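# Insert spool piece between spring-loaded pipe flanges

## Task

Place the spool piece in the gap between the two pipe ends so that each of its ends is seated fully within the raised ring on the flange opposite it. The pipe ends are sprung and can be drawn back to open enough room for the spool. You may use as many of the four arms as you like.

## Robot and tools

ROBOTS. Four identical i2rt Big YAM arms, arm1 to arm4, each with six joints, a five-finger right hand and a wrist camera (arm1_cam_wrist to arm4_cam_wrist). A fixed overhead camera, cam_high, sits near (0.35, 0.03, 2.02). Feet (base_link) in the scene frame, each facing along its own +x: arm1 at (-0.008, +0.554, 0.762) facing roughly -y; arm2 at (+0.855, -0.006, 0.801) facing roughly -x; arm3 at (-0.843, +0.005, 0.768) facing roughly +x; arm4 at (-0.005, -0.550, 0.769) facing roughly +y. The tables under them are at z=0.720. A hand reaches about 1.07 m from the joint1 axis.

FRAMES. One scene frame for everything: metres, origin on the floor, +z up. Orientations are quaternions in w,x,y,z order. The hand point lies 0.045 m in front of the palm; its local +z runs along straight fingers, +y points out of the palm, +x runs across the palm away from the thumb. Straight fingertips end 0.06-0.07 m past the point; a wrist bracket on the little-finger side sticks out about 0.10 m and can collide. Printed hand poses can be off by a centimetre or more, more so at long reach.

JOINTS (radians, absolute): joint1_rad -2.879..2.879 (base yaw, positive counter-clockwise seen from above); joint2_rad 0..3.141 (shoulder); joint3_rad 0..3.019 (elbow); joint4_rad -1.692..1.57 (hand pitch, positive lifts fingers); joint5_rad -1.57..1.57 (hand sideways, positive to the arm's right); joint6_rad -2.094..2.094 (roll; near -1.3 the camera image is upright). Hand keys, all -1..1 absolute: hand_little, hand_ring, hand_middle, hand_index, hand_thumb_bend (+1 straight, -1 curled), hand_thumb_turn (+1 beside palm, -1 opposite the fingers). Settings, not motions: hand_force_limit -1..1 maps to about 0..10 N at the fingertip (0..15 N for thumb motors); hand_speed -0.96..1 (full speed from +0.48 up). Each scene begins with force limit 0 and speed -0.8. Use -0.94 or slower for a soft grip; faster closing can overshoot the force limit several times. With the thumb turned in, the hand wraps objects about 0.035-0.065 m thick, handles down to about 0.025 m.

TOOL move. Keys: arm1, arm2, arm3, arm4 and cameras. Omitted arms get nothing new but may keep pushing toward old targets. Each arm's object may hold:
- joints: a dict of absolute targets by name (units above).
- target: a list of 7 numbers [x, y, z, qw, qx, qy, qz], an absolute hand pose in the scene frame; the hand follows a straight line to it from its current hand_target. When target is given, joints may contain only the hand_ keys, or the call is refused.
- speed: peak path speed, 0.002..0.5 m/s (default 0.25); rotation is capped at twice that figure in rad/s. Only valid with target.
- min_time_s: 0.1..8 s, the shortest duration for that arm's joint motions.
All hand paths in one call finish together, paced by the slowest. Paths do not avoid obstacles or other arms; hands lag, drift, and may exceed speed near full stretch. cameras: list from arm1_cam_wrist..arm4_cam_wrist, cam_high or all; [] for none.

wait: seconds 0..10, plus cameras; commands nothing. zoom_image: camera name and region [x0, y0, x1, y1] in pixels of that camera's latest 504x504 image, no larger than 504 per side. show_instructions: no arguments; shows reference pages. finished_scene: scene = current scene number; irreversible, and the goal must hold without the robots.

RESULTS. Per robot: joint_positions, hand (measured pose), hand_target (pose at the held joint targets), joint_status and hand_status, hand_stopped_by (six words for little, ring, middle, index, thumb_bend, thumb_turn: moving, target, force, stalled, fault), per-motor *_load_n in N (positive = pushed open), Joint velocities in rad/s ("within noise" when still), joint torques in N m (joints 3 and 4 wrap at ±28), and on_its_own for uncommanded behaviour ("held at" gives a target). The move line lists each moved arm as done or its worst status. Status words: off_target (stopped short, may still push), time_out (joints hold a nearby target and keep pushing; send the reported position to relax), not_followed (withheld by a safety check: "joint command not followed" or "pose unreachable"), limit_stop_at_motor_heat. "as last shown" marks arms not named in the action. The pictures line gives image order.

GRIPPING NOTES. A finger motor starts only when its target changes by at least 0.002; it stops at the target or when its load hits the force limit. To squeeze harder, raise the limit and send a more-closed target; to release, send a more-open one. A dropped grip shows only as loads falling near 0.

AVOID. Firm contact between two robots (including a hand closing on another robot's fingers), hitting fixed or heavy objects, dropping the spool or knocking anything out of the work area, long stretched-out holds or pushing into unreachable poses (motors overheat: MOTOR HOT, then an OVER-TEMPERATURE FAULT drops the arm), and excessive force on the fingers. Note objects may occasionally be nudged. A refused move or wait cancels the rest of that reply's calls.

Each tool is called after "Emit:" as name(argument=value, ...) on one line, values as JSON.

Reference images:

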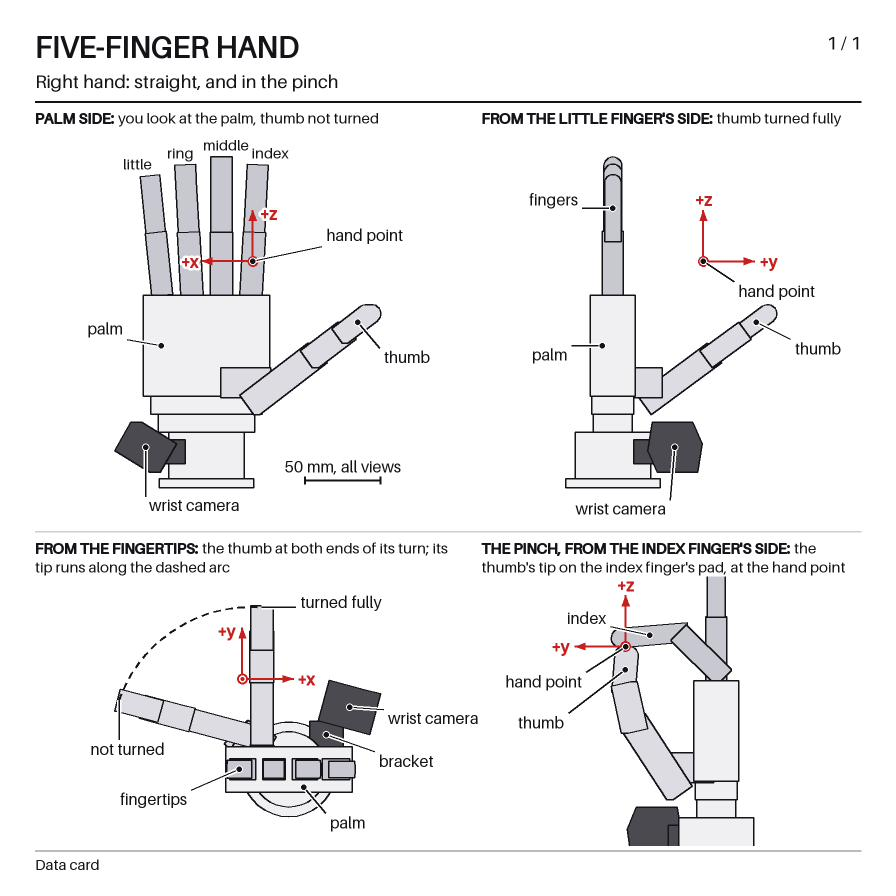

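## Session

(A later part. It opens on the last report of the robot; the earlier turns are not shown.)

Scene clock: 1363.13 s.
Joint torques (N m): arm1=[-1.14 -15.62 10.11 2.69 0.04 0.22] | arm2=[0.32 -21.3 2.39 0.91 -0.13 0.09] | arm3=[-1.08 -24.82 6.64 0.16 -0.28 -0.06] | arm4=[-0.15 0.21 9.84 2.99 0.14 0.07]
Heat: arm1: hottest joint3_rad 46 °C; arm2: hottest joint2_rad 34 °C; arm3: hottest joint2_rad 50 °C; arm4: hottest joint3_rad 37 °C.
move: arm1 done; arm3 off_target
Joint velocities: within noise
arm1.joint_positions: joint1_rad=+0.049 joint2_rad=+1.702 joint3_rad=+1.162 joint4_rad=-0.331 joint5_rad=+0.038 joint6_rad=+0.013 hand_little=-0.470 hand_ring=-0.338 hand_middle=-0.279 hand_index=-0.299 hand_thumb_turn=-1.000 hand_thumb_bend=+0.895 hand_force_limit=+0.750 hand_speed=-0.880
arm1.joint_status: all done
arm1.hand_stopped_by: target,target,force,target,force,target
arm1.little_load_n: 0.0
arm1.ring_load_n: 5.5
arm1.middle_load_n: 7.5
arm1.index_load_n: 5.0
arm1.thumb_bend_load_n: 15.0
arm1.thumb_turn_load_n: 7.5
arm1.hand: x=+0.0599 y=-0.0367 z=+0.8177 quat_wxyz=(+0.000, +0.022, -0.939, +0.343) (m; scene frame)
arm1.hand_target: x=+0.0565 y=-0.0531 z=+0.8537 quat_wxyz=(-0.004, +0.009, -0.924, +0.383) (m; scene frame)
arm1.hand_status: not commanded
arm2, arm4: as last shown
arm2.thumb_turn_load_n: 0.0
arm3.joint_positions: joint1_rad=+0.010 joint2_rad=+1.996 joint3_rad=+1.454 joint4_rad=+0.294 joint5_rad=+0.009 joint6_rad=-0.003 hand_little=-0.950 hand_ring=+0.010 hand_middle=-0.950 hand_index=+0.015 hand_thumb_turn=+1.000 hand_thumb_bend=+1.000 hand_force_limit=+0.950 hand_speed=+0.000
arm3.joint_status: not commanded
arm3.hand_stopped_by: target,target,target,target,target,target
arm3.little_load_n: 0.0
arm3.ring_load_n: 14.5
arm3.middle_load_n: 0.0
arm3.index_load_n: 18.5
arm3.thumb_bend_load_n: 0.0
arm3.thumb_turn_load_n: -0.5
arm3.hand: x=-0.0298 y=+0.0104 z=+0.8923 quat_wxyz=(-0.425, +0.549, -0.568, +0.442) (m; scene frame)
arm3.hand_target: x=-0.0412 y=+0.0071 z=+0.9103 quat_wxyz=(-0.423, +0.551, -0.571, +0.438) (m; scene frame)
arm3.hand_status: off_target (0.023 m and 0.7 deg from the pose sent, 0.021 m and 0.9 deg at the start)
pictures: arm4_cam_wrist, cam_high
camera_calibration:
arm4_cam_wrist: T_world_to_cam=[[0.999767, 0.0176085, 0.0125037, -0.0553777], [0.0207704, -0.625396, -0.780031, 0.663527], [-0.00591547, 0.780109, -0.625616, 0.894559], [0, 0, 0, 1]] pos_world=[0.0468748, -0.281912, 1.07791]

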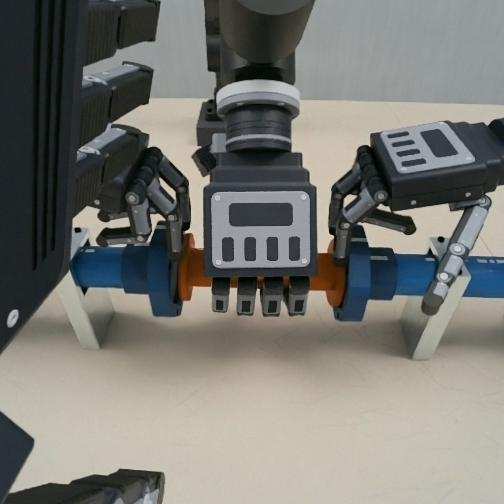

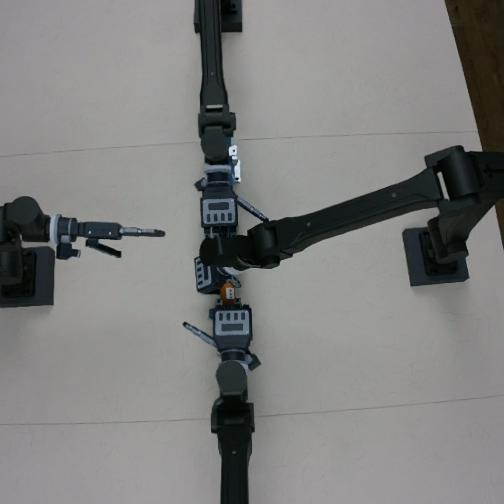

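Emit:
zoom_image(camera="arm4_cam_wrist", region=[145, 220, 205, 320])

Emit:
zoom_image(camera="arm4_cam_wrist", region=[310, 220, 370, 320])

Emit:
zoom_image(camera="cam_high", region=[190, 220, 270, 300])

Scaled by 5.040 from the camera's 504x504 image, which has a finer 720x720 frame.

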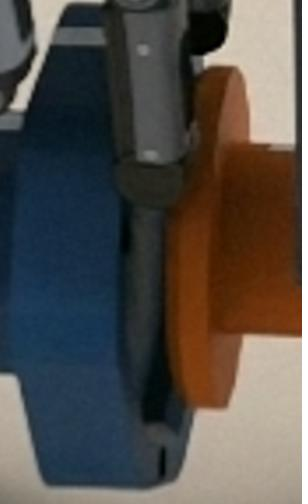

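Scaled by 5.040 from the camera's 504x504 image, which has a finer 720x720 frame.

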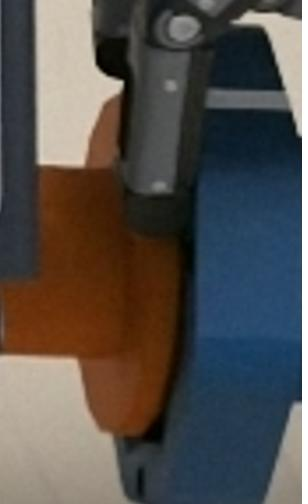

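Scaled by 6.300 from the camera's 504x504 image, which has a finer 720x720 frame.

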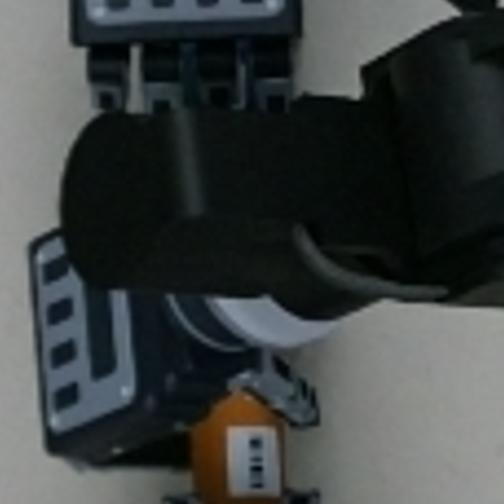

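Emit:
move(arm1={"target":[0.0565,-0.0535,0.8470,0.004,-0.009,0.924,-0.383],"speed":0.03}, cameras=["arm4_cam_wrist"])

Emit:
zoom_image(camera="arm4_cam_wrist", region=[130, 170, 300, 340])

Emit:
zoom_image(camera="arm4_cam_wrist", region=[220, 170, 390, 340])

Scene clock: 1388.13 s.
Joint torques (N m): arm1=[-1.2 -15.03 9.91 2.76 0.01 0.19] | arm2=[0.26 -21.42 2.35 0.96 -0.14 0.08] | arm3=[-0.5 -24.7 6.54 0.29 -0.26 -0.03] | arm4=[-0.15 0.15 9.85 3.02 0.14 0.08]
Heat: arm1: hottest joint3_rad 45 °C; arm2: hottest joint2_rad 34 °C; arm3: hottest joint2_rad 46 °C; arm4: hottest joint3_rad 37 °C.
move: arm1 off_target
Joint velocities: within noise
arm1.joint_positions: joint1_rad=+0.049 joint2_rad=+1.701 joint3_rad=+1.154 joint4_rad=-0.315 joint5_rad=+0.037 joint6_rad=+0.015 hand_little=-0.470 hand_ring=-0.338 hand_middle=-0.279 hand_index=-0.299 hand_thumb_turn=-1.000 hand_thumb_bend=+0.895 hand_force_limit=+0.750 hand_speed=-0.880
arm1.joint_status: not commanded
arm1.hand_stopped_by: target,target,force,target,force,target
arm1.little_load_n: 0.5
arm1.ring_load_n: 6.0
arm1.middle_load_n: 7.0
arm1.index_load_n: 4.5
arm1.thumb_bend_load_n: 15.5
arm1.thumb_turn_load_n: 7.0
arm1.hand: x=+0.0603 y=-0.0371 z=+0.8166 quat_wxyz=(-0.001, +0.021, -0.938, +0.347) (m; scene frame)
arm1.hand_target: x=+0.0564 y=-0.0526 z=+0.8473 quat_wxyz=(-0.004, +0.009, -0.924, +0.383) (m; scene frame)
arm1.hand_status: off_target (0.035 m and 4.6 deg from the pose sent, 0.034 m and 5.1 deg at the start)
arm2.joint_positions: joint1_rad=+0.015 joint2_rad=+1.926 joint3_rad=+1.060 joint4_rad=+0.640 joint5_rad=+0.029 joint6_rad=+0.011 hand_little=-0.950 hand_ring=-0.058 hand_middle=-0.950 hand_index=-0.058 hand_thumb_turn=+1.000 hand_thumb_bend=+1.000 hand_force_limit=+0.950 hand_speed=+0.000
arm2.joint_status: not commanded
arm2.hand_stopped_by: target,target,target,target,target,target
arm2.little_load_n: 0.0
arm2.ring_load_n: 17.5
arm2.middle_load_n: 0.0
arm2.index_load_n: 24.0
arm2.thumb_bend_load_n: 0.0
arm2.thumb_turn_load_n: -0.5
arm2.hand: x=+0.1413 y=-0.0205 z=+0.8590 quat_wxyz=(-0.454, +0.563, +0.540, -0.431) (m; scene frame)
arm2.hand_target: x=+0.1698 y=-0.0268 z=+0.8546 quat_wxyz=(-0.438, +0.571, +0.550, -0.422) (m; scene frame)
arm2.hand_status: not commanded
arm3, arm4: as last shown
arm3.index_load_n: 19.0
arm3.thumb_turn_load_n: 0.0
pictures: arm4_cam_wrist
camera_calibration:
arm4_cam_wrist: T_world_to_cam=[[0.999767, 0.0176085, 0.0125037, -0.0553777], [0.0207704, -0.625396, -0.780031, 0.663527], [-0.00591547, 0.780109, -0.625616, 0.894559], [0, 0, 0, 1]] pos_world=[0.0468748, -0.281912, 1.07791]

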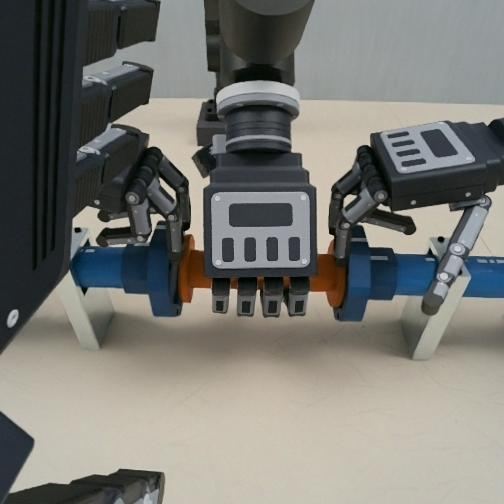

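Scaled by 2.965 from the camera's 504x504 image, which has a finer 720x720 frame.

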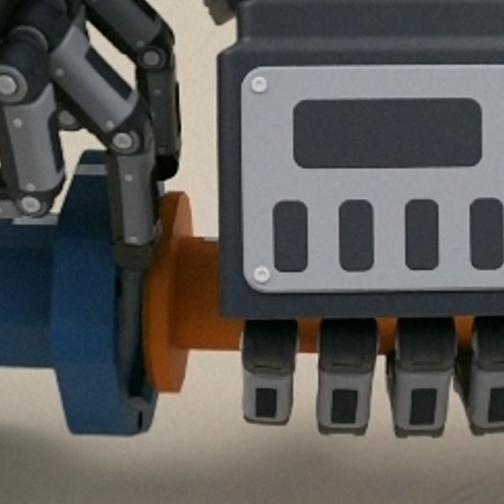

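Scaled by 2.965 from the camera's 504x504 image, which has a finer 720x720 frame.

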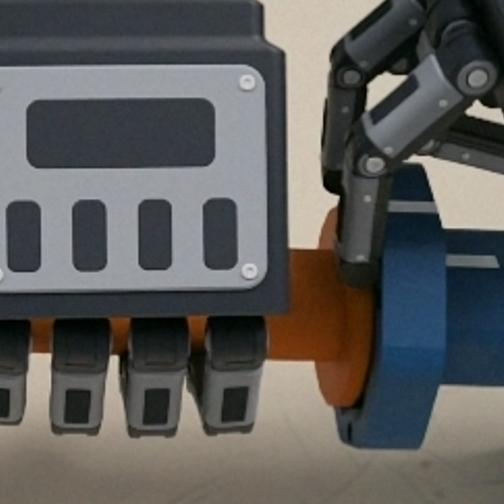

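Emit:
move(arm3={"target":[-0.032,0.007,0.909,0.4225,-0.5507,0.5711,-0.4380],"speed":0.02}, cameras=["arm4_cam_wrist"])

Emit:
zoom_image(camera="arm4_cam_wrist", region=[130, 170, 300, 340])

Emit:
zoom_image(camera="arm4_cam_wrist", region=[220, 170, 390, 340])

Scene clock: 1397.27 s.
Joint torques (N m): arm1=[-1.2 -15.03 9.91 2.77 0.02 0.18] | arm2=[0.21 -21.3 2.4 0.99 -0.14 0.09] | arm3=[-0.67 -23.53 7.68 0.55 -0.27 -0.05] | arm4=[-0.21 0.15 9.84 3 0.14 0.07]
Heat: arm1: hottest joint3_rad 45 °C; arm2: hottest joint2_rad 34 °C; arm3: hottest joint2_rad 46 °C; arm4: hottest joint3_rad 37 °C.
move: arm3 off_target
Joint velocities: within noise
arm1, arm2, arm4: as last shown
arm2.index_load_n: 24.5
arm2.thumb_turn_load_n: 0.0
arm3.joint_positions: joint1_rad=+0.010 joint2_rad=+2.005 joint3_rad=+1.474 joint4_rad=+0.278 joint5_rad=+0.009 joint6_rad=-0.003 hand_little=-0.950 hand_ring=+0.009 hand_middle=-0.950 hand_index=+0.014 hand_thumb_turn=+1.000 hand_thumb_bend=+1.000 hand_force_limit=+0.950 hand_speed=+0.000
arm3.joint_status: not commanded
arm3.hand_stopped_by: target,target,target,target,target,target
arm3.little_load_n: 0.0
arm3.ring_load_n: 11.5
arm3.middle_load_n: 0.5
arm3.index_load_n: 15.5
arm3.thumb_bend_load_n: 0.0
arm3.thumb_turn_load_n: 0.0
arm3.hand: x=-0.0255 y=+0.0103 z=+0.8925 quat_wxyz=(-0.424, +0.550, -0.569, +0.441) (m; scene frame)
arm3.hand_target: x=-0.0317 y=+0.0071 z=+0.9086 quat_wxyz=(-0.423, +0.551, -0.571, +0.438) (m; scene frame)
arm3.hand_status: off_target (0.018 m and 0.4 deg from the pose sent, 0.017 m and 0.7 deg at the start)
pictures: arm4_cam_wrist
camera_calibration:
arm4_cam_wrist: T_world_to_cam=[[0.999767, 0.0176085, 0.0125037, -0.0553777], [0.0207704, -0.625396, -0.780031, 0.663527], [-0.00591547, 0.780109, -0.625616, 0.894559], [0, 0, 0, 1]] pos_world=[0.0468748, -0.281912, 1.07791]

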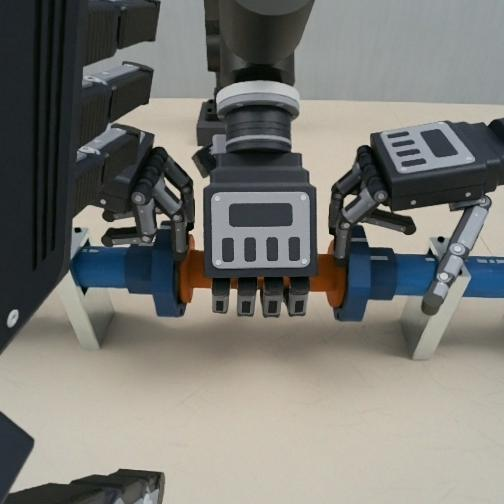

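Scaled by 2.965 from the camera's 504x504 image, which has a finer 720x720 frame.

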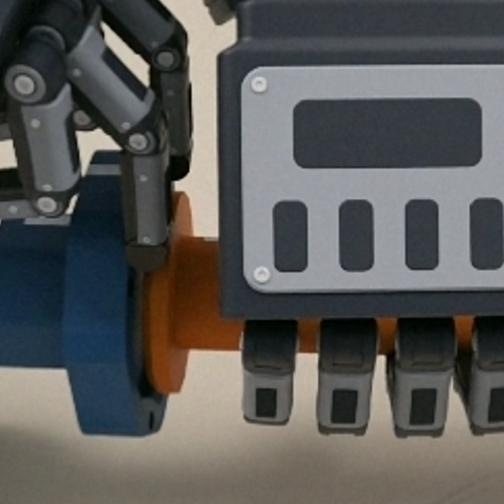

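Scaled by 2.965 from the camera's 504x504 image, which has a finer 720x720 frame.

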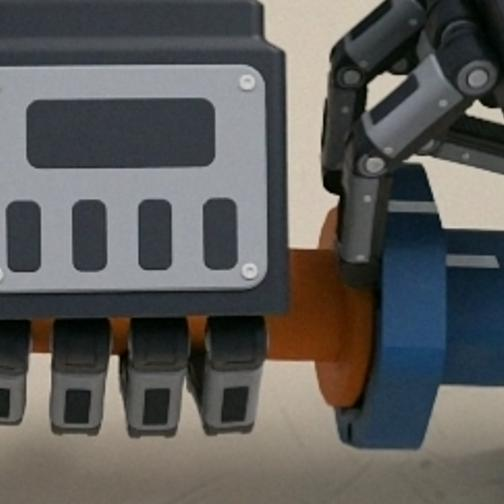

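Emit:
move(arm3={"target":[-0.022,0.007,0.908,0.4225,-0.5507,0.5711,-0.4380],"speed":0.02}, cameras=["arm4_cam_wrist"])

Emit:
zoom_image(camera="arm4_cam_wrist", region=[130, 170, 300, 340])

Emit:
zoom_image(camera="arm4_cam_wrist", region=[220, 170, 390, 340])

Scene clock: 1404.60 s.
Joint torques (N m): arm1=[-1.26 -14.97 9.91 2.76 0.02 0.19] | arm2=[0.26 -21.36 2.37 0.98 -0.12 0.07] | arm3=[-0.62 -22.36 8.68 0.8 -0.24 -0.06] | arm4=[-0.21 0.21 9.85 3 0.14 0.08]
Heat: arm1: hottest joint3_rad 45 °C; arm2: hottest joint2_rad 34 °C; arm3: hottest joint2_rad 45 °C; arm4: hottest joint3_rad 37 °C.
move: arm3 off_target
Joint velocities: within noise
arm1, arm2, arm4: as last shown
arm1.middle_load_n: 7.5
arm1.thumb_turn_load_n: 6.5
arm2.index_load_n: 24.0
arm3.joint_positions: joint1_rad=+0.010 joint2_rad=+2.014 joint3_rad=+1.496 joint4_rad=+0.258 joint5_rad=+0.009 joint6_rad=-0.003 hand_little=-0.950 hand_ring=+0.008 hand_middle=-0.950 hand_index=+0.013 hand_thumb_turn=+1.000 hand_thumb_bend=+1.000 hand_force_limit=+0.950 hand_speed=+0.000
arm3.joint_status: not commanded
arm3.hand_stopped_by: target,target,target,target,target,target
arm3.little_load_n: 0.0
arm3.ring_load_n: 8.5
arm3.middle_load_n: 0.0
arm3.index_load_n: 11.5
arm3.thumb_bend_load_n: 0.0
arm3.thumb_turn_load_n: 0.0
arm3.hand: x=-0.0210 y=+0.0102 z=+0.8931 quat_wxyz=(-0.422, +0.551, -0.571, +0.439) (m; scene frame)
arm3.hand_target: x=-0.0219 y=+0.0070 z=+0.9081 quat_wxyz=(-0.423, +0.550, -0.571, +0.438) (m; scene frame)
arm3.hand_status: off_target (0.015 m and 0.1 deg from the pose sent, 0.016 m and 0.4 deg at the start)
arm4.middle_load_n: 0.5
arm4.thumb_turn_load_n: 0.5
pictures: arm4_cam_wrist
camera_calibration:
arm4_cam_wrist: T_world_to_cam=[[0.999767, 0.0176085, 0.0125037, -0.0553777], [0.0207704, -0.625396, -0.780031, 0.663527], [-0.00591547, 0.780109, -0.625616, 0.894559], [0, 0, 0, 1]] pos_world=[0.0468748, -0.281912, 1.07791]

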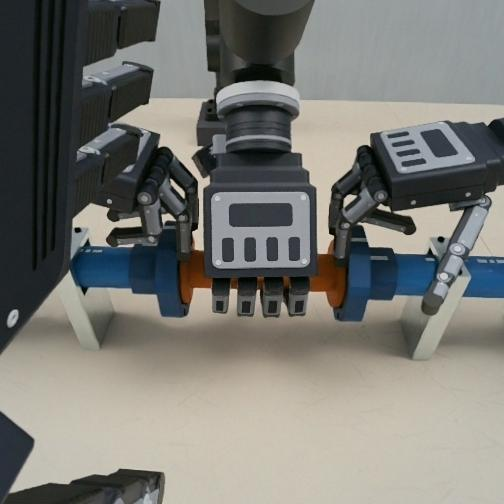

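Scaled by 2.965 from the camera's 504x504 image, which has a finer 720x720 frame.

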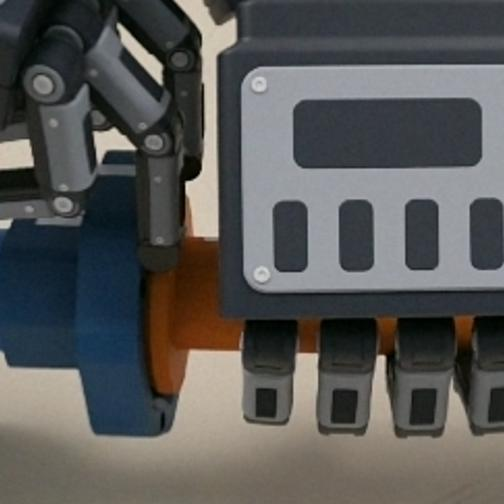

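Scaled by 2.965 from the camera's 504x504 image, which has a finer 720x720 frame.

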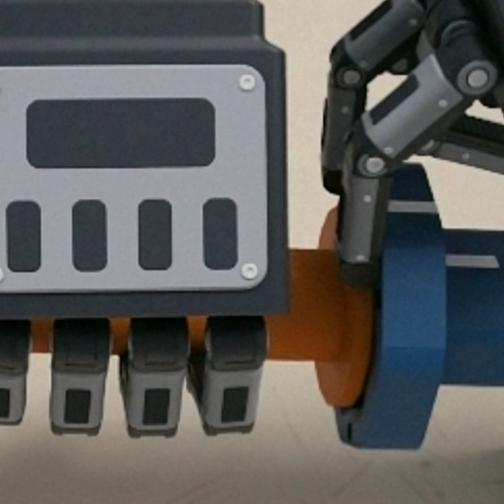

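Emit:
move(arm3={"target":[-0.014,0.007,0.9075,0.4225,-0.5507,0.5711,-0.4380],"speed":0.02}, arm2={"target":[0.160,-0.027,0.8570,0.4383,-0.5714,-0.5504,0.4222],"speed":0.02}, cameras=["arm4_cam_wrist","cam_high"])

Emit:
zoom_image(camera="arm4_cam_wrist", region=[130, 170, 300, 340])

Emit:
zoom_image(camera="arm4_cam_wrist", region=[220, 170, 390, 340])

Scene clock: 1413.53 s.
Joint torques (N m): arm1=[-1.26 -14.97 9.91 2.67 0.14 0.11] | arm2=[0.38 -20.25 3.81 1.02 -0.13 0.09] | arm3=[-0.15 -22.07 9.62 1.07 -0.26 -0.04] | arm4=[-0.15 0.21 9.85 3 0.14 0.08]
Heat: arm1: hottest joint3_rad 45 °C; arm2: hottest joint2_rad 34 °C; arm3: hottest joint2_rad 45 °C; arm4: hottest joint3_rad 37 °C.
move: arm2 off_target; arm3 off_target
Joint velocities: within noise
arm1, arm4: as last shown
arm1.joint_positions: joint1_rad=+0.049 joint2_rad=+1.701 joint3_rad=+1.154 joint4_rad=-0.312 joint5_rad=+0.034 joint6_rad=+0.025 hand_little=-0.470 hand_ring=-0.338 hand_middle=-0.279 hand_index=-0.299 hand_thumb_turn=-1.000 hand_thumb_bend=+0.895 hand_force_limit=+0.750 hand_speed=-0.880
arm1.thumb_turn_load_n: 7.0
arm1.hand: x=+0.0614 y=-0.0379 z=+0.8174 quat_wxyz=(-0.004, +0.017, -0.937, +0.349) (m; scene frame)
arm1.hand_target: x=+0.0564 y=-0.0527 z=+0.8474 quat_wxyz=(-0.004, +0.009, -0.924, +0.383) (m; scene frame)
arm2.joint_positions: joint1_rad=+0.015 joint2_rad=+1.928 joint3_rad=+1.078 joint4_rad=+0.619 joint5_rad=+0.029 joint6_rad=+0.011 hand_little=-0.950 hand_ring=-0.058 hand_middle=-0.950 hand_index=-0.058 hand_thumb_turn=+1.000 hand_thumb_bend=+1.000 hand_force_limit=+0.950 hand_speed=+0.000
arm2.joint_status: not commanded
arm2.hand_stopped_by: target,target,target,target,target,target
arm2.little_load_n: 0.0
arm2.ring_load_n: 15.5
arm2.middle_load_n: 0.0
arm2.index_load_n: 21.5
arm2.thumb_bend_load_n: 0.0
arm2.thumb_turn_load_n: 0.0
arm2.hand: x=+0.1362 y=-0.0204 z=+0.8622 quat_wxyz=(-0.454, +0.564, +0.540, -0.430) (m; scene frame)
arm2.hand_target: x=+0.1587 y=-0.0269 z=+0.8563 quat_wxyz=(-0.438, +0.571, +0.550, -0.422) (m; scene frame)
arm2.hand_status: off_target (0.025 m and 2.4 deg from the pose sent, 0.020 m and 2.6 deg at the start)
arm3.joint_positions: joint1_rad=+0.010 joint2_rad=+2.022 joint3_rad=+1.513 joint4_rad=+0.240 joint5_rad=+0.009 joint6_rad=-0.003 hand_little=-0.950 hand_ring=+0.008 hand_middle=-0.950 hand_index=+0.013 hand_thumb_turn=+1.000 hand_thumb_bend=+1.000 hand_force_limit=+0.950 hand_speed=+0.000
arm3.joint_status: not commanded
arm3.hand_stopped_by: target,target,target,target,target,target
arm3.little_load_n: 0.0
arm3.ring_load_n: 5.5
arm3.middle_load_n: 0.0
arm3.index_load_n: 8.5
arm3.thumb_bend_load_n: 0.0
arm3.thumb_turn_load_n: 0.0
arm3.hand: x=-0.0178 y=+0.0101 z=+0.8930 quat_wxyz=(-0.420, +0.553, -0.572, +0.437) (m; scene frame)
arm3.hand_target: x=-0.0142 y=+0.0070 z=+0.9074 quat_wxyz=(-0.423, +0.551, -0.571, +0.438) (m; scene frame)
arm3.hand_status: off_target (0.015 m and 0.4 deg from the pose sent, 0.017 m and 0.1 deg at the start)
arm4.middle_load_n: 0.0
arm4.thumb_turn_load_n: 0.0
pictures: arm4_cam_wrist, cam_high
camera_calibration:
arm4_cam_wrist: T_world_to_cam=[[0.999767, 0.0176085, 0.0125037, -0.0553777], [0.0207704, -0.625396, -0.780031, 0.663527], [-0.00591547, 0.780109, -0.625616, 0.894559], [0, 0, 0, 1]] pos_world=[0.0468748, -0.281912, 1.07791]

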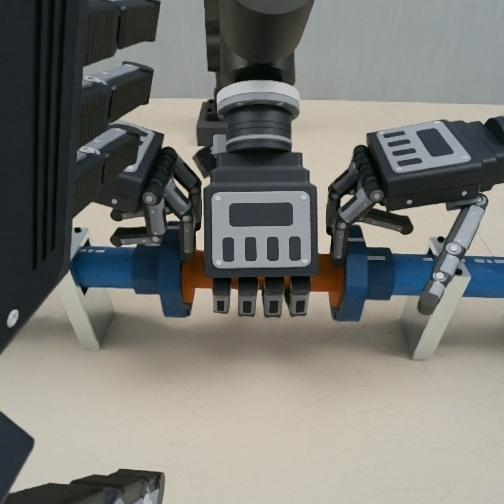

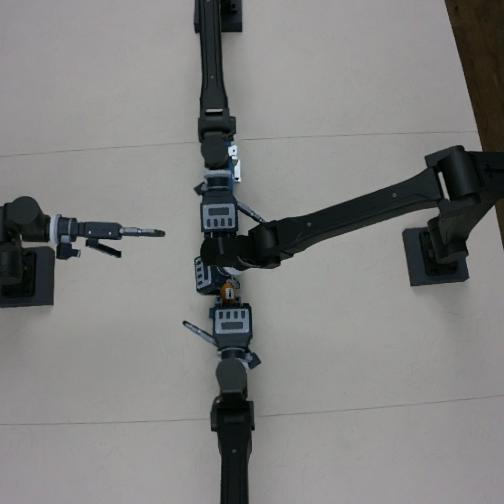

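Scaled by 2.965 from the camera's 504x504 image, which has a finer 720x720 frame.

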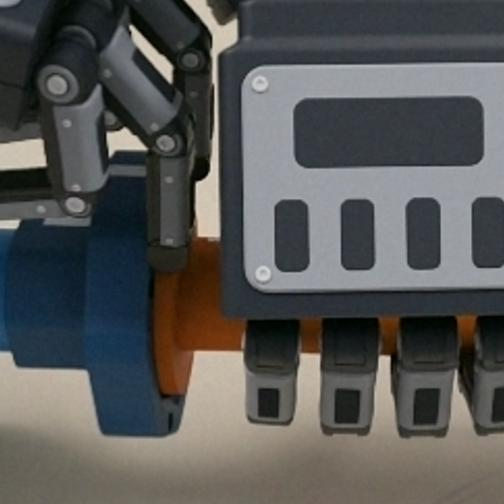

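Scaled by 2.965 from the camera's 504x504 image, which has a finer 720x720 frame.

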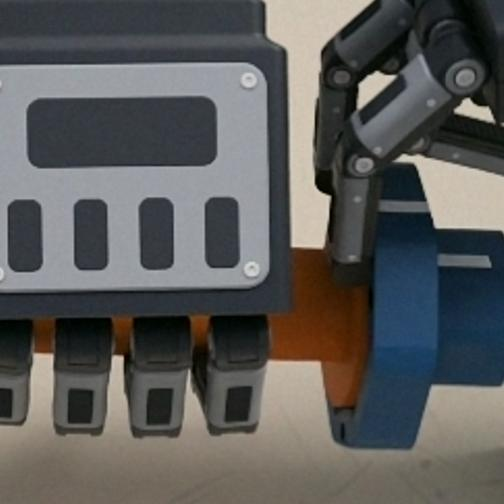

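Emit:
move(arm3={"target":[-0.008,0.007,0.9070,0.4225,-0.5507,0.5711,-0.4380],"speed":0.02}, arm2={"target":[0.150,-0.027,0.8570,0.4383,-0.5714,-0.5504,0.4222],"speed":0.02}, cameras=["arm4_cam_wrist","cam_high"])

Emit:
zoom_image(camera="arm4_cam_wrist", region=[130, 170, 300, 340])

Emit:
zoom_image(camera="arm4_cam_wrist", region=[220, 170, 390, 340])

Scene clock: 1427.40 s.
Joint torques (N m): arm1=[-1.14 -14.92 9.96 2.71 0.15 0.05] | arm2=[0.44 -19.43 5.46 1.13 -0.12 0.09] | arm3=[-0.38 -21.07 10.39 1.37 -0.23 -0.07] | arm4=[-0.15 0.21 9.84 3 0.14 0.07]
Heat: arm1: hottest joint3_rad 44 °C; arm2: hottest joint2_rad 35 °C; arm3: hottest joint2_rad 46 °C; arm4: hottest joint3_rad 37 °C.
move: arm2 off_target; arm3 off_target
Joint velocities: within noise
arm1, arm4: as last shown
arm1.joint_positions: joint1_rad=+0.049 joint2_rad=+1.701 joint3_rad=+1.154 joint4_rad=-0.312 joint5_rad=+0.034 joint6_rad=+0.031 hand_little=-0.470 hand_ring=-0.338 hand_middle=-0.279 hand_index=-0.299 hand_thumb_turn=-1.000 hand_thumb_bend=+0.895 hand_force_limit=+0.750 hand_speed=-0.880
arm1.little_load_n: 0.0
arm1.ring_load_n: 7.0
arm1.index_load_n: 4.0
arm1.thumb_turn_load_n: 6.5
arm1.hand: x=+0.0619 y=-0.0377 z=+0.8172 quat_wxyz=(-0.005, +0.014, -0.937, +0.348) (m; scene frame)
arm1.hand_target: x=+0.0564 y=-0.0526 z=+0.8473 quat_wxyz=(-0.004, +0.009, -0.924, +0.383) (m; scene frame)
arm2.joint_positions: joint1_rad=+0.015 joint2_rad=+1.930 joint3_rad=+1.089 joint4_rad=+0.605 joint5_rad=+0.029 joint6_rad=+0.011 hand_little=-0.950 hand_ring=-0.058 hand_middle=-0.950 hand_index=-0.058 hand_thumb_turn=+1.000 hand_thumb_bend=+1.000 hand_force_limit=+0.950 hand_speed=+0.000
arm2.joint_status: not commanded
arm2.hand_stopped_by: target,target,target,target,target,target
arm2.little_load_n: 0.5
arm2.ring_load_n: 13.0
arm2.middle_load_n: 0.0
arm2.index_load_n: 17.5
arm2.thumb_bend_load_n: 0.0
arm2.thumb_turn_load_n: -0.5
arm2.hand: x=+0.1339 y=-0.0204 z=+0.8621 quat_wxyz=(-0.452, +0.565, +0.542, -0.428) (m; scene frame)
arm2.hand_target: x=+0.1495 y=-0.0269 z=+0.8566 quat_wxyz=(-0.438, +0.571, +0.551, -0.422) (m; scene frame)
arm2.hand_status: off_target (0.018 m and 2.1 deg from the pose sent, 0.016 m and 2.4 deg at the start)
arm3.joint_positions: joint1_rad=+0.010 joint2_rad=+2.026 joint3_rad=+1.525 joint4_rad=+0.226 joint5_rad=+0.009 joint6_rad=-0.003 hand_little=-0.950 hand_ring=+0.007 hand_middle=-0.950 hand_index=+0.012 hand_thumb_turn=+1.000 hand_thumb_bend=+1.000 hand_force_limit=+0.950 hand_speed=+0.000
arm3.joint_status: not commanded
arm3.hand_stopped_by: target,target,target,target,target,target
arm3.little_load_n: 0.0
arm3.ring_load_n: 3.0
arm3.middle_load_n: 0.0
arm3.index_load_n: 5.5
arm3.thumb_bend_load_n: 0.0
arm3.thumb_turn_load_n: -0.5
arm3.hand: x=-0.0161 y=+0.0100 z=+0.8927 quat_wxyz=(-0.418, +0.554, -0.574, +0.434) (m; scene frame)
arm3.hand_target: x=-0.0085 y=+0.0070 z=+0.9072 quat_wxyz=(-0.423, +0.551, -0.571, +0.438) (m; scene frame)
arm3.hand_status: off_target (0.017 m and 0.9 deg from the pose sent, 0.017 m and 0.4 deg at the start)
pictures: arm4_cam_wrist, cam_high
camera_calibration:
arm4_cam_wrist: T_world_to_cam=[[0.999767, 0.0176085, 0.0125037, -0.0553777], [0.0207704, -0.625396, -0.780031, 0.663527], [-0.00591547, 0.780109, -0.625616, 0.894559], [0, 0, 0, 1]] pos_world=[0.0468748, -0.281912, 1.07791]

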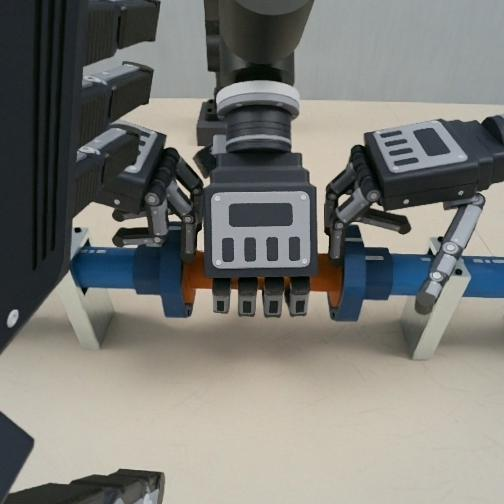

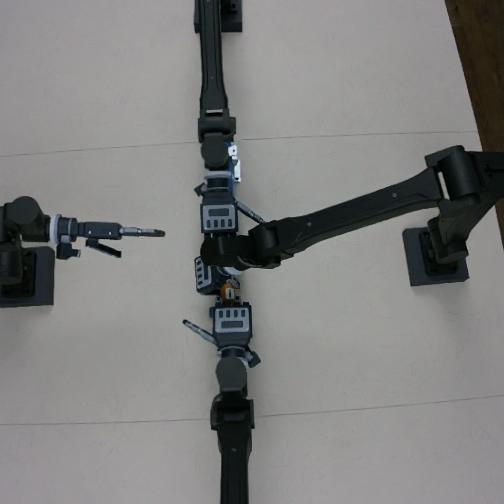

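Scaled by 2.965 from the camera's 504x504 image, which has a finer 720x720 frame.

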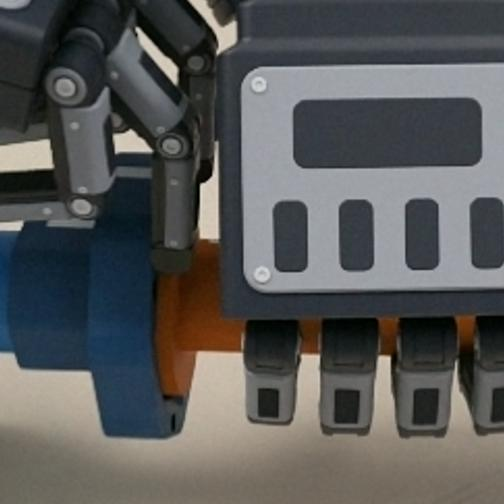

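Scaled by 2.965 from the camera's 504x504 image, which has a finer 720x720 frame.

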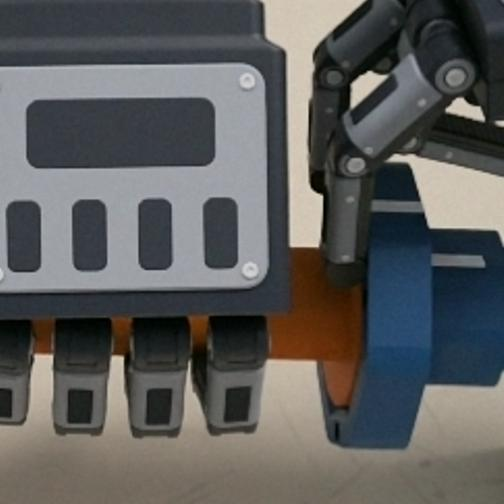

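Emit:
move(arm3={"target":[-0.002,0.007,0.9070,0.4225,-0.5507,0.5711,-0.4380],"speed":0.02}, arm2={"target":[0.139,-0.027,0.8570,0.4383,-0.5714,-0.5504,0.4222],"speed":0.02}, cameras=["arm4_cam_wrist","cam_high"])

Emit:
zoom_image(camera="arm4_cam_wrist", region=[130, 170, 300, 340])

Emit:
zoom_image(camera="arm4_cam_wrist", region=[220, 170, 390, 340])

Scene clock: 1436.90 s.
Joint torques (N m): arm1=[-1.2 -14.92 10.07 2.67 0.12 0.02] | arm2=[0.21 -18.2 7.39 1.1 -0.12 0.08] | arm3=[-0.03 -20.13 11.38 1.69 -0.18 -0.07] | arm4=[-0.21 0.21 9.84 3.02 0.14 0.08]
Heat: arm1: hottest joint3_rad 45 °C; arm2: hottest joint2_rad 35 °C; arm3: hottest joint2_rad 47 °C; arm4: hottest joint3_rad 37 °C.
move: arm2 off_target; arm3 off_target
Joint velocities: within noise
arm1: as last shown
arm1.joint_positions: joint1_rad=+0.049 joint2_rad=+1.701 joint3_rad=+1.152 joint4_rad=-0.312 joint5_rad=+0.035 joint6_rad=+0.034 hand_little=-0.470 hand_ring=-0.338 hand_middle=-0.279 hand_index=-0.299 hand_thumb_turn=-1.000 hand_thumb_bend=+0.895 hand_force_limit=+0.750 hand_speed=-0.880
arm1.index_load_n: 3.5
arm1.thumb_bend_load_n: 15.0
arm1.thumb_turn_load_n: 6.0
arm1.hand: x=+0.0619 y=-0.0371 z=+0.8166 quat_wxyz=(-0.005, +0.012, -0.938, +0.347) (m; scene frame)
arm1.hand_target: x=+0.0563 y=-0.0526 z=+0.8473 quat_wxyz=(-0.004, +0.009, -0.924, +0.383) (m; scene frame)
arm2.joint_positions: joint1_rad=+0.015 joint2_rad=+1.933 joint3_rad=+1.101 joint4_rad=+0.589 joint5_rad=+0.029 joint6_rad=+0.011 hand_little=-0.950 hand_ring=-0.058 hand_middle=-0.950 hand_index=-0.058 hand_thumb_turn=+1.000 hand_thumb_bend=+1.000 hand_force_limit=+0.950 hand_speed=+0.000
arm2.joint_status: not commanded
arm2.hand_stopped_by: target,target,target,target,target,target
arm2.little_load_n: 0.0
arm2.ring_load_n: 9.0
arm2.middle_load_n: 0.0
arm2.index_load_n: 13.0
arm2.thumb_bend_load_n: 0.5
arm2.thumb_turn_load_n: -0.5
arm2.hand: x=+0.1313 y=-0.0204 z=+0.8622 quat_wxyz=(-0.450, +0.567, +0.543, -0.426) (m; scene frame)
arm2.hand_target: x=+0.1389 y=-0.0269 z=+0.8569 quat_wxyz=(-0.438, +0.571, +0.550, -0.422) (m; scene frame)
arm2.hand_status: off_target (0.011 m and 1.7 deg from the pose sent, 0.010 m and 2.1 deg at the start)
arm3.joint_positions: joint1_rad=+0.010 joint2_rad=+2.028 joint3_rad=+1.535 joint4_rad=+0.209 joint5_rad=+0.008 joint6_rad=-0.003 hand_little=-0.950 hand_ring=+0.007 hand_middle=-0.950 hand_index=+0.012 hand_thumb_turn=+1.000 hand_thumb_bend=+1.000 hand_force_limit=+0.950 hand_speed=+0.000
arm3.joint_status: not commanded
arm3.hand_stopped_by: target,target,target,target,target,target
arm3.little_load_n: 0.0
arm3.ring_load_n: 1.0
arm3.middle_load_n: 0.5
arm3.index_load_n: 3.0
arm3.thumb_bend_load_n: 0.0
arm3.thumb_turn_load_n: 0.0
arm3.hand: x=-0.0153 y=+0.0101 z=+0.8929 quat_wxyz=(-0.416, +0.556, -0.575, +0.432) (m; scene frame)
arm3.hand_target: x=-0.0030 y=+0.0070 z=+0.9073 quat_wxyz=(-0.423, +0.551, -0.571, +0.438) (m; scene frame)
arm3.hand_status: off_target (0.020 m and 1.4 deg from the pose sent, 0.020 m and 0.9 deg at the start)
arm4.joint_positions: joint1_rad=+0.038 joint2_rad=+0.526 joint3_rad=+0.386 joint4_rad=-0.036 joint5_rad=+0.130 joint6_rad=-1.286 hand_little=+1.000 hand_ring=+1.000 hand_middle=+1.000 hand_index=+1.000 hand_thumb_turn=+1.000 hand_thumb_bend=+1.000 hand_force_limit=+0.000 hand_speed=-0.800
arm4.joint_status: not commanded
arm4.hand_stopped_by: target,target,target,target,target,target
arm4.little_load_n: 0.0
arm4.ring_load_n: 0.0
arm4.middle_load_n: 0.0
arm4.index_load_n: 0.0
arm4.thumb_bend_load_n: 0.0
arm4.thumb_turn_load_n: 0.0
arm4.hand: x=+0.0492 y=-0.1946 z=+1.0077 quat_wxyz=(-0.498, +0.622, +0.441, +0.414) (m; scene frame)
arm4.hand_target: x=+0.0539 y=-0.1922 z=+1.0111 quat_wxyz=(-0.501, +0.625, +0.429, +0.418) (m; scene frame)
arm4.hand_status: not commanded
pictures: arm4_cam_wrist, cam_high
camera_calibration:
arm4_cam_wrist: T_world_to_cam=[[0.999767, 0.0176085, 0.0125037, -0.0553777], [0.0207704, -0.625396, -0.780031, 0.663527], [-0.00591547, 0.780109, -0.625616, 0.894559], [0, 0, 0, 1]] pos_world=[0.0468748, -0.281912, 1.07791]

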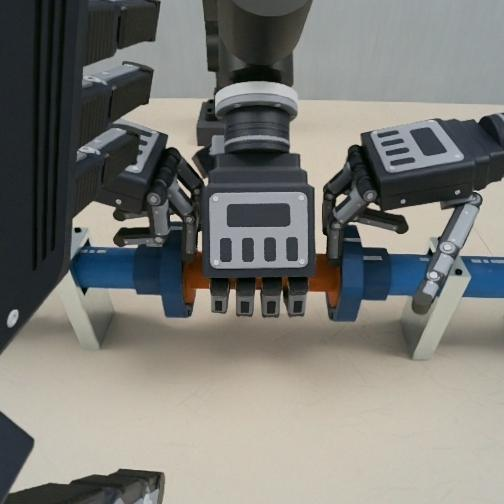

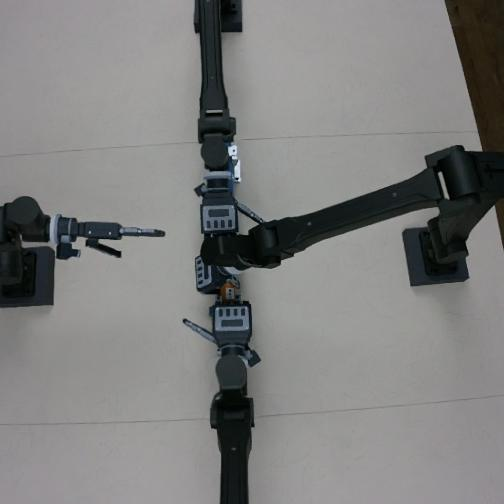

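Scaled by 2.965 from the camera's 504x504 image, which has a finer 720x720 frame.

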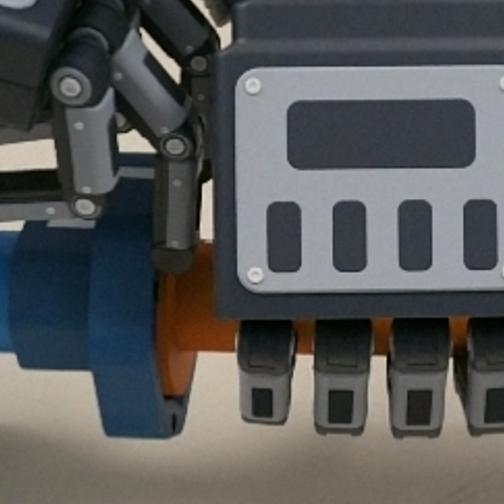

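Scaled by 2.965 from the camera's 504x504 image, which has a finer 720x720 frame.

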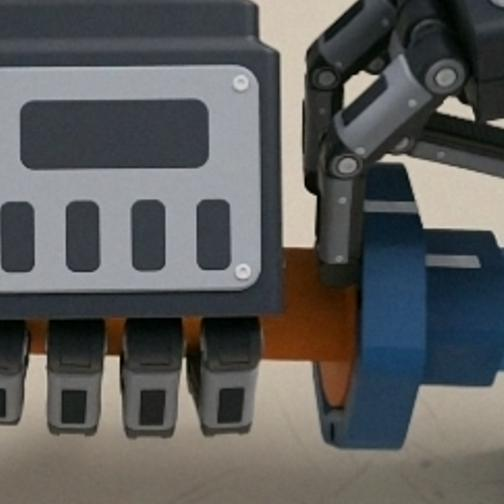

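Emit:
move(arm1={"joints":{"joint1_rad":0.047},"min_time_s":1}, arm2={"target":[0.128,-0.027,0.8575,0.4383,-0.5714,-0.5504,0.4222],"speed":0.02}, cameras=["arm4_cam_wrist"])

Emit:
zoom_image(camera="arm4_cam_wrist", region=[130, 170, 300, 340])

Emit:
zoom_image(camera="arm4_cam_wrist", region=[220, 170, 390, 340])

Scene clock: 1448.57 s.
Joint torques (N m): arm1=[-0.56 -14.97 10.13 2.66 -0.18 0.02] | arm2=[0.5 -16.97 9.26 1.25 -0.09 0.08] | arm3=[-0.44 -20.42 11.23 1.78 -0.11 -0.05] | arm4=[-0.15 0.21 9.85 3.02 0.14 0.08]
Heat: arm1: hottest joint3_rad 45 °C; arm2: hottest joint2_rad 35 °C; arm3: hottest joint2_rad 46 °C; arm4: hottest joint3_rad 37 °C.
move: arm1 done; arm2 done
Joint velocities: within noise
arm1.joint_positions: joint1_rad=+0.049 joint2_rad=+1.701 joint3_rad=+1.151 joint4_rad=-0.312 joint5_rad=+0.041 joint6_rad=+0.034 hand_little=-0.470 hand_ring=-0.338 hand_middle=-0.279 hand_index=-0.299 hand_thumb_turn=-1.000 hand_thumb_bend=+0.895 hand_force_limit=+0.750 hand_speed=-0.880
arm1.joint_status: all done
arm1.hand_stopped_by: target,target,force,target,force,target
arm1.little_load_n: 0.0
arm1.ring_load_n: 8.0
arm1.middle_load_n: 8.0
arm1.index_load_n: 4.0
arm1.thumb_bend_load_n: 15.0
arm1.thumb_turn_load_n: 5.0
arm1.hand: x=+0.0606 y=-0.0370 z=+0.8161 quat_wxyz=(-0.002, +0.011, -0.938, +0.347) (m; scene frame)
arm1.hand_target: x=+0.0610 y=-0.0520 z=+0.8472 quat_wxyz=(-0.005, +0.013, -0.924, +0.383) (m; scene frame)
arm1.hand_status: not commanded
arm2.joint_positions: joint1_rad=+0.015 joint2_rad=+1.937 joint3_rad=+1.114 joint4_rad=+0.570 joint5_rad=+0.029 joint6_rad=+0.011 hand_little=-0.950 hand_ring=-0.059 hand_middle=-0.950 hand_index=-0.059 hand_thumb_turn=+1.000 hand_thumb_bend=+1.000 hand_force_limit=+0.950 hand_speed=+0.000
arm2.joint_status: not commanded
arm2.hand_stopped_by: target,target,target,target,target,target
arm2.little_load_n: 0.0
arm2.ring_load_n: 6.0
arm2.middle_load_n: 0.0
arm2.index_load_n: 8.5
arm2.thumb_bend_load_n: 0.0
arm2.thumb_turn_load_n: 0.0
arm2.hand: x=+0.1284 y=-0.0206 z=+0.8616 quat_wxyz=(-0.447, +0.568, +0.545, -0.423) (m; scene frame)
arm2.hand_target: x=+0.1281 y=-0.0270 z=+0.8575 quat_wxyz=(-0.438, +0.571, +0.550, -0.422) (m; scene frame)
arm2.hand_status: done (0.008 m and 1.2 deg from the pose sent, 0.009 m and 1.7 deg at the start)
arm3, arm4: as last shown
arm3.joint_positions: joint1_rad=+0.010 joint2_rad=+2.030 joint3_rad=+1.537 joint4_rad=+0.208 joint5_rad=+0.007 joint6_rad=-0.003 hand_little=-0.950 hand_ring=+0.007 hand_middle=-0.950 hand_index=+0.012 hand_thumb_turn=+1.000 hand_thumb_bend=+1.000 hand_force_limit=+0.950 hand_speed=+0.000
arm3.ring_load_n: 0.5
arm3.index_load_n: 2.0
arm3.thumb_turn_load_n: -0.5
arm3.hand: x=-0.0149 y=+0.0104 z=+0.8918 quat_wxyz=(-0.416, +0.557, -0.575, +0.431) (m; scene frame)
arm3.hand_target: x=-0.0030 y=+0.0070 z=+0.9072 quat_wxyz=(-0.423, +0.551, -0.571, +0.438) (m; scene frame)
pictures: arm4_cam_wrist
camera_calibration:
arm4_cam_wrist: T_world_to_cam=[[0.999767, 0.0176085, 0.0125037, -0.0553777], [0.0207704, -0.625396, -0.780031, 0.663527], [-0.00591547, 0.780109, -0.625616, 0.894559], [0, 0, 0, 1]] pos_world=[0.0468748, -0.281912, 1.07791]

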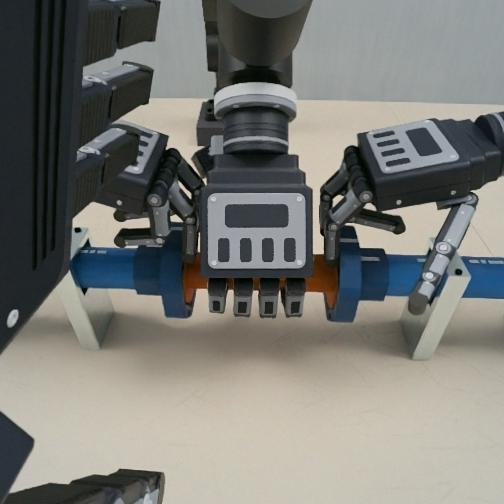

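Scaled by 2.965 from the camera's 504x504 image, which has a finer 720x720 frame.

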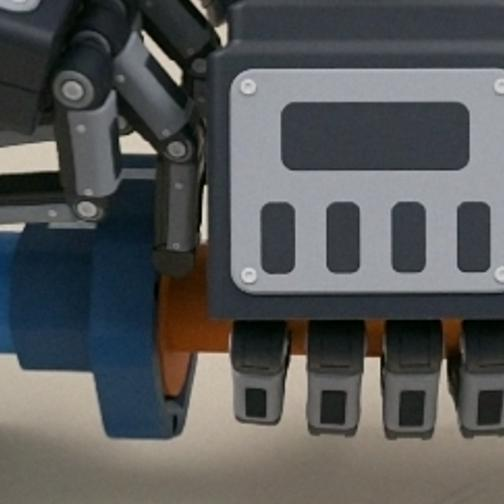

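Scaled by 2.965 from the camera's 504x504 image, which has a finer 720x720 frame.

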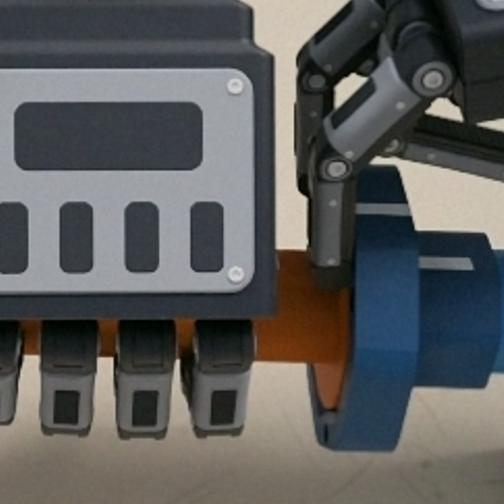

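Emit:
move(arm3={"target":[-0.009,0.007,0.945,0.4225,-0.5507,0.5711,-0.4380],"speed":0.05}, cameras=["arm4_cam_wrist","cam_high"])

Emit:
zoom_image(camera="arm4_cam_wrist", region=[130, 170, 300, 340])

Emit:
zoom_image(camera="arm4_cam_wrist", region=[220, 170, 390, 340])

Scene clock: 1499.47 s.
Joint torques (N m): arm1=[-0.56 -14.92 10.19 2.7 -0.33 0.01] | arm2=[0.62 -17.49 9.03 1.25 -0.09 0.08] | arm3=[-0.62 -24.76 10.84 1.21 -0.14 -0.08] | arm4=[-0.15 0.15 9.84 3.02 0.14 0.08]
Heat: arm1: hottest joint3_rad 45 °C; arm2: hottest joint2_rad 34 °C; arm3: hottest joint2_rad 45 °C; arm4: hottest joint3_rad 37 °C.
move: arm3 off_target
Joint velocities: within noise
arm1, arm2, arm4: as last shown
arm1.joint_positions: joint1_rad=+0.049 joint2_rad=+1.701 joint3_rad=+1.151 joint4_rad=-0.312 joint5_rad=+0.045 joint6_rad=+0.034 hand_little=-0.470 hand_ring=-0.338 hand_middle=-0.279 hand_index=-0.299 hand_thumb_turn=-1.000 hand_thumb_bend=+0.895 hand_force_limit=+0.750 hand_speed=-0.880
arm1.ring_load_n: 8.5
arm1.index_load_n: 3.0
arm1.thumb_turn_load_n: 4.0
arm1.hand: x=+0.0600 y=-0.0369 z=+0.8158 quat_wxyz=(-0.001, +0.011, -0.938, +0.347) (m; scene frame)
arm1.hand_target: x=+0.0610 y=-0.0521 z=+0.8473 quat_wxyz=(-0.006, +0.013, -0.924, +0.383) (m; scene frame)
arm2.joint_positions: joint1_rad=+0.015 joint2_rad=+1.939 joint3_rad=+1.118 joint4_rad=+0.570 joint5_rad=+0.029 joint6_rad=+0.011 hand_little=-0.950 hand_ring=-0.059 hand_middle=-0.950 hand_index=-0.059 hand_thumb_turn=+1.000 hand_thumb_bend=+1.000 hand_force_limit=+0.950 hand_speed=+0.000
arm2.ring_load_n: 6.5
arm2.index_load_n: 9.5
arm2.hand: x=+0.1272 y=-0.0207 z=+0.8620 quat_wxyz=(-0.448, +0.568, +0.545, -0.424) (m; scene frame)
arm2.hand_target: x=+0.1281 y=-0.0271 z=+0.8575 quat_wxyz=(-0.438, +0.571, +0.550, -0.422) (m; scene frame)
arm3.joint_positions: joint1_rad=+0.010 joint2_rad=+2.025 joint3_rad=+1.555 joint4_rad=+0.149 joint5_rad=+0.007 joint6_rad=-0.003 hand_little=-0.950 hand_ring=+0.007 hand_middle=-0.950 hand_index=+0.012 hand_thumb_turn=+1.000 hand_thumb_bend=+1.000 hand_force_limit=+0.950 hand_speed=+0.000
arm3.joint_status: not commanded
arm3.hand_stopped_by: target,target,target,target,target,target
arm3.little_load_n: 0.0
arm3.ring_load_n: 4.0
arm3.middle_load_n: 0.0
arm3.index_load_n: 8.0
arm3.thumb_bend_load_n: 0.0
arm3.thumb_turn_load_n: 0.0
arm3.hand: x=-0.0170 y=+0.0105 z=+0.8929 quat_wxyz=(-0.406, +0.564, -0.583, +0.421) (m; scene frame)
arm3.hand_target: x=-0.0103 y=+0.0071 z=+0.9445 quat_wxyz=(-0.423, +0.551, -0.571, +0.438) (m; scene frame)
arm3.hand_status: off_target (0.053 m and 3.4 deg from the pose sent, 0.054 m and 1.4 deg at the start)
pictures: arm4_cam_wrist, cam_high
camera_calibration:
arm4_cam_wrist: T_world_to_cam=[[0.999767, 0.0176085, 0.0125037, -0.0553777], [0.0207704, -0.625396, -0.780031, 0.663527], [-0.00591547, 0.780109, -0.625616, 0.894559], [0, 0, 0, 1]] pos_world=[0.0468748, -0.281912, 1.07791]

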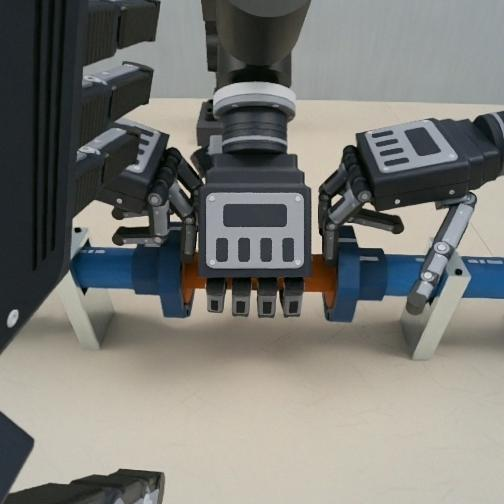

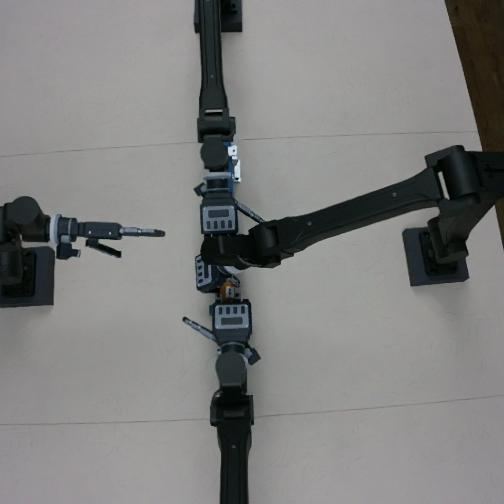

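Scaled by 2.965 from the camera's 504x504 image, which has a finer 720x720 frame.

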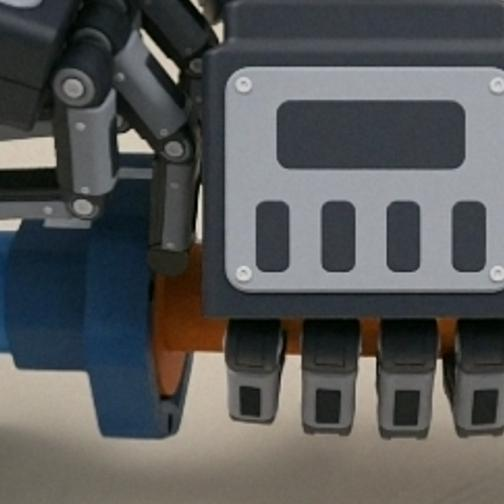

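Scaled by 2.965 from the camera's 504x504 image, which has a finer 720x720 frame.

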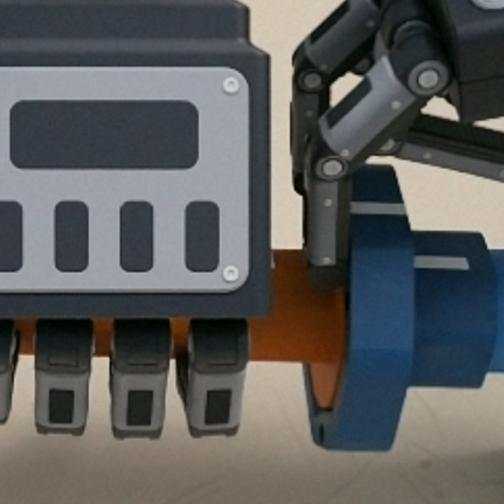

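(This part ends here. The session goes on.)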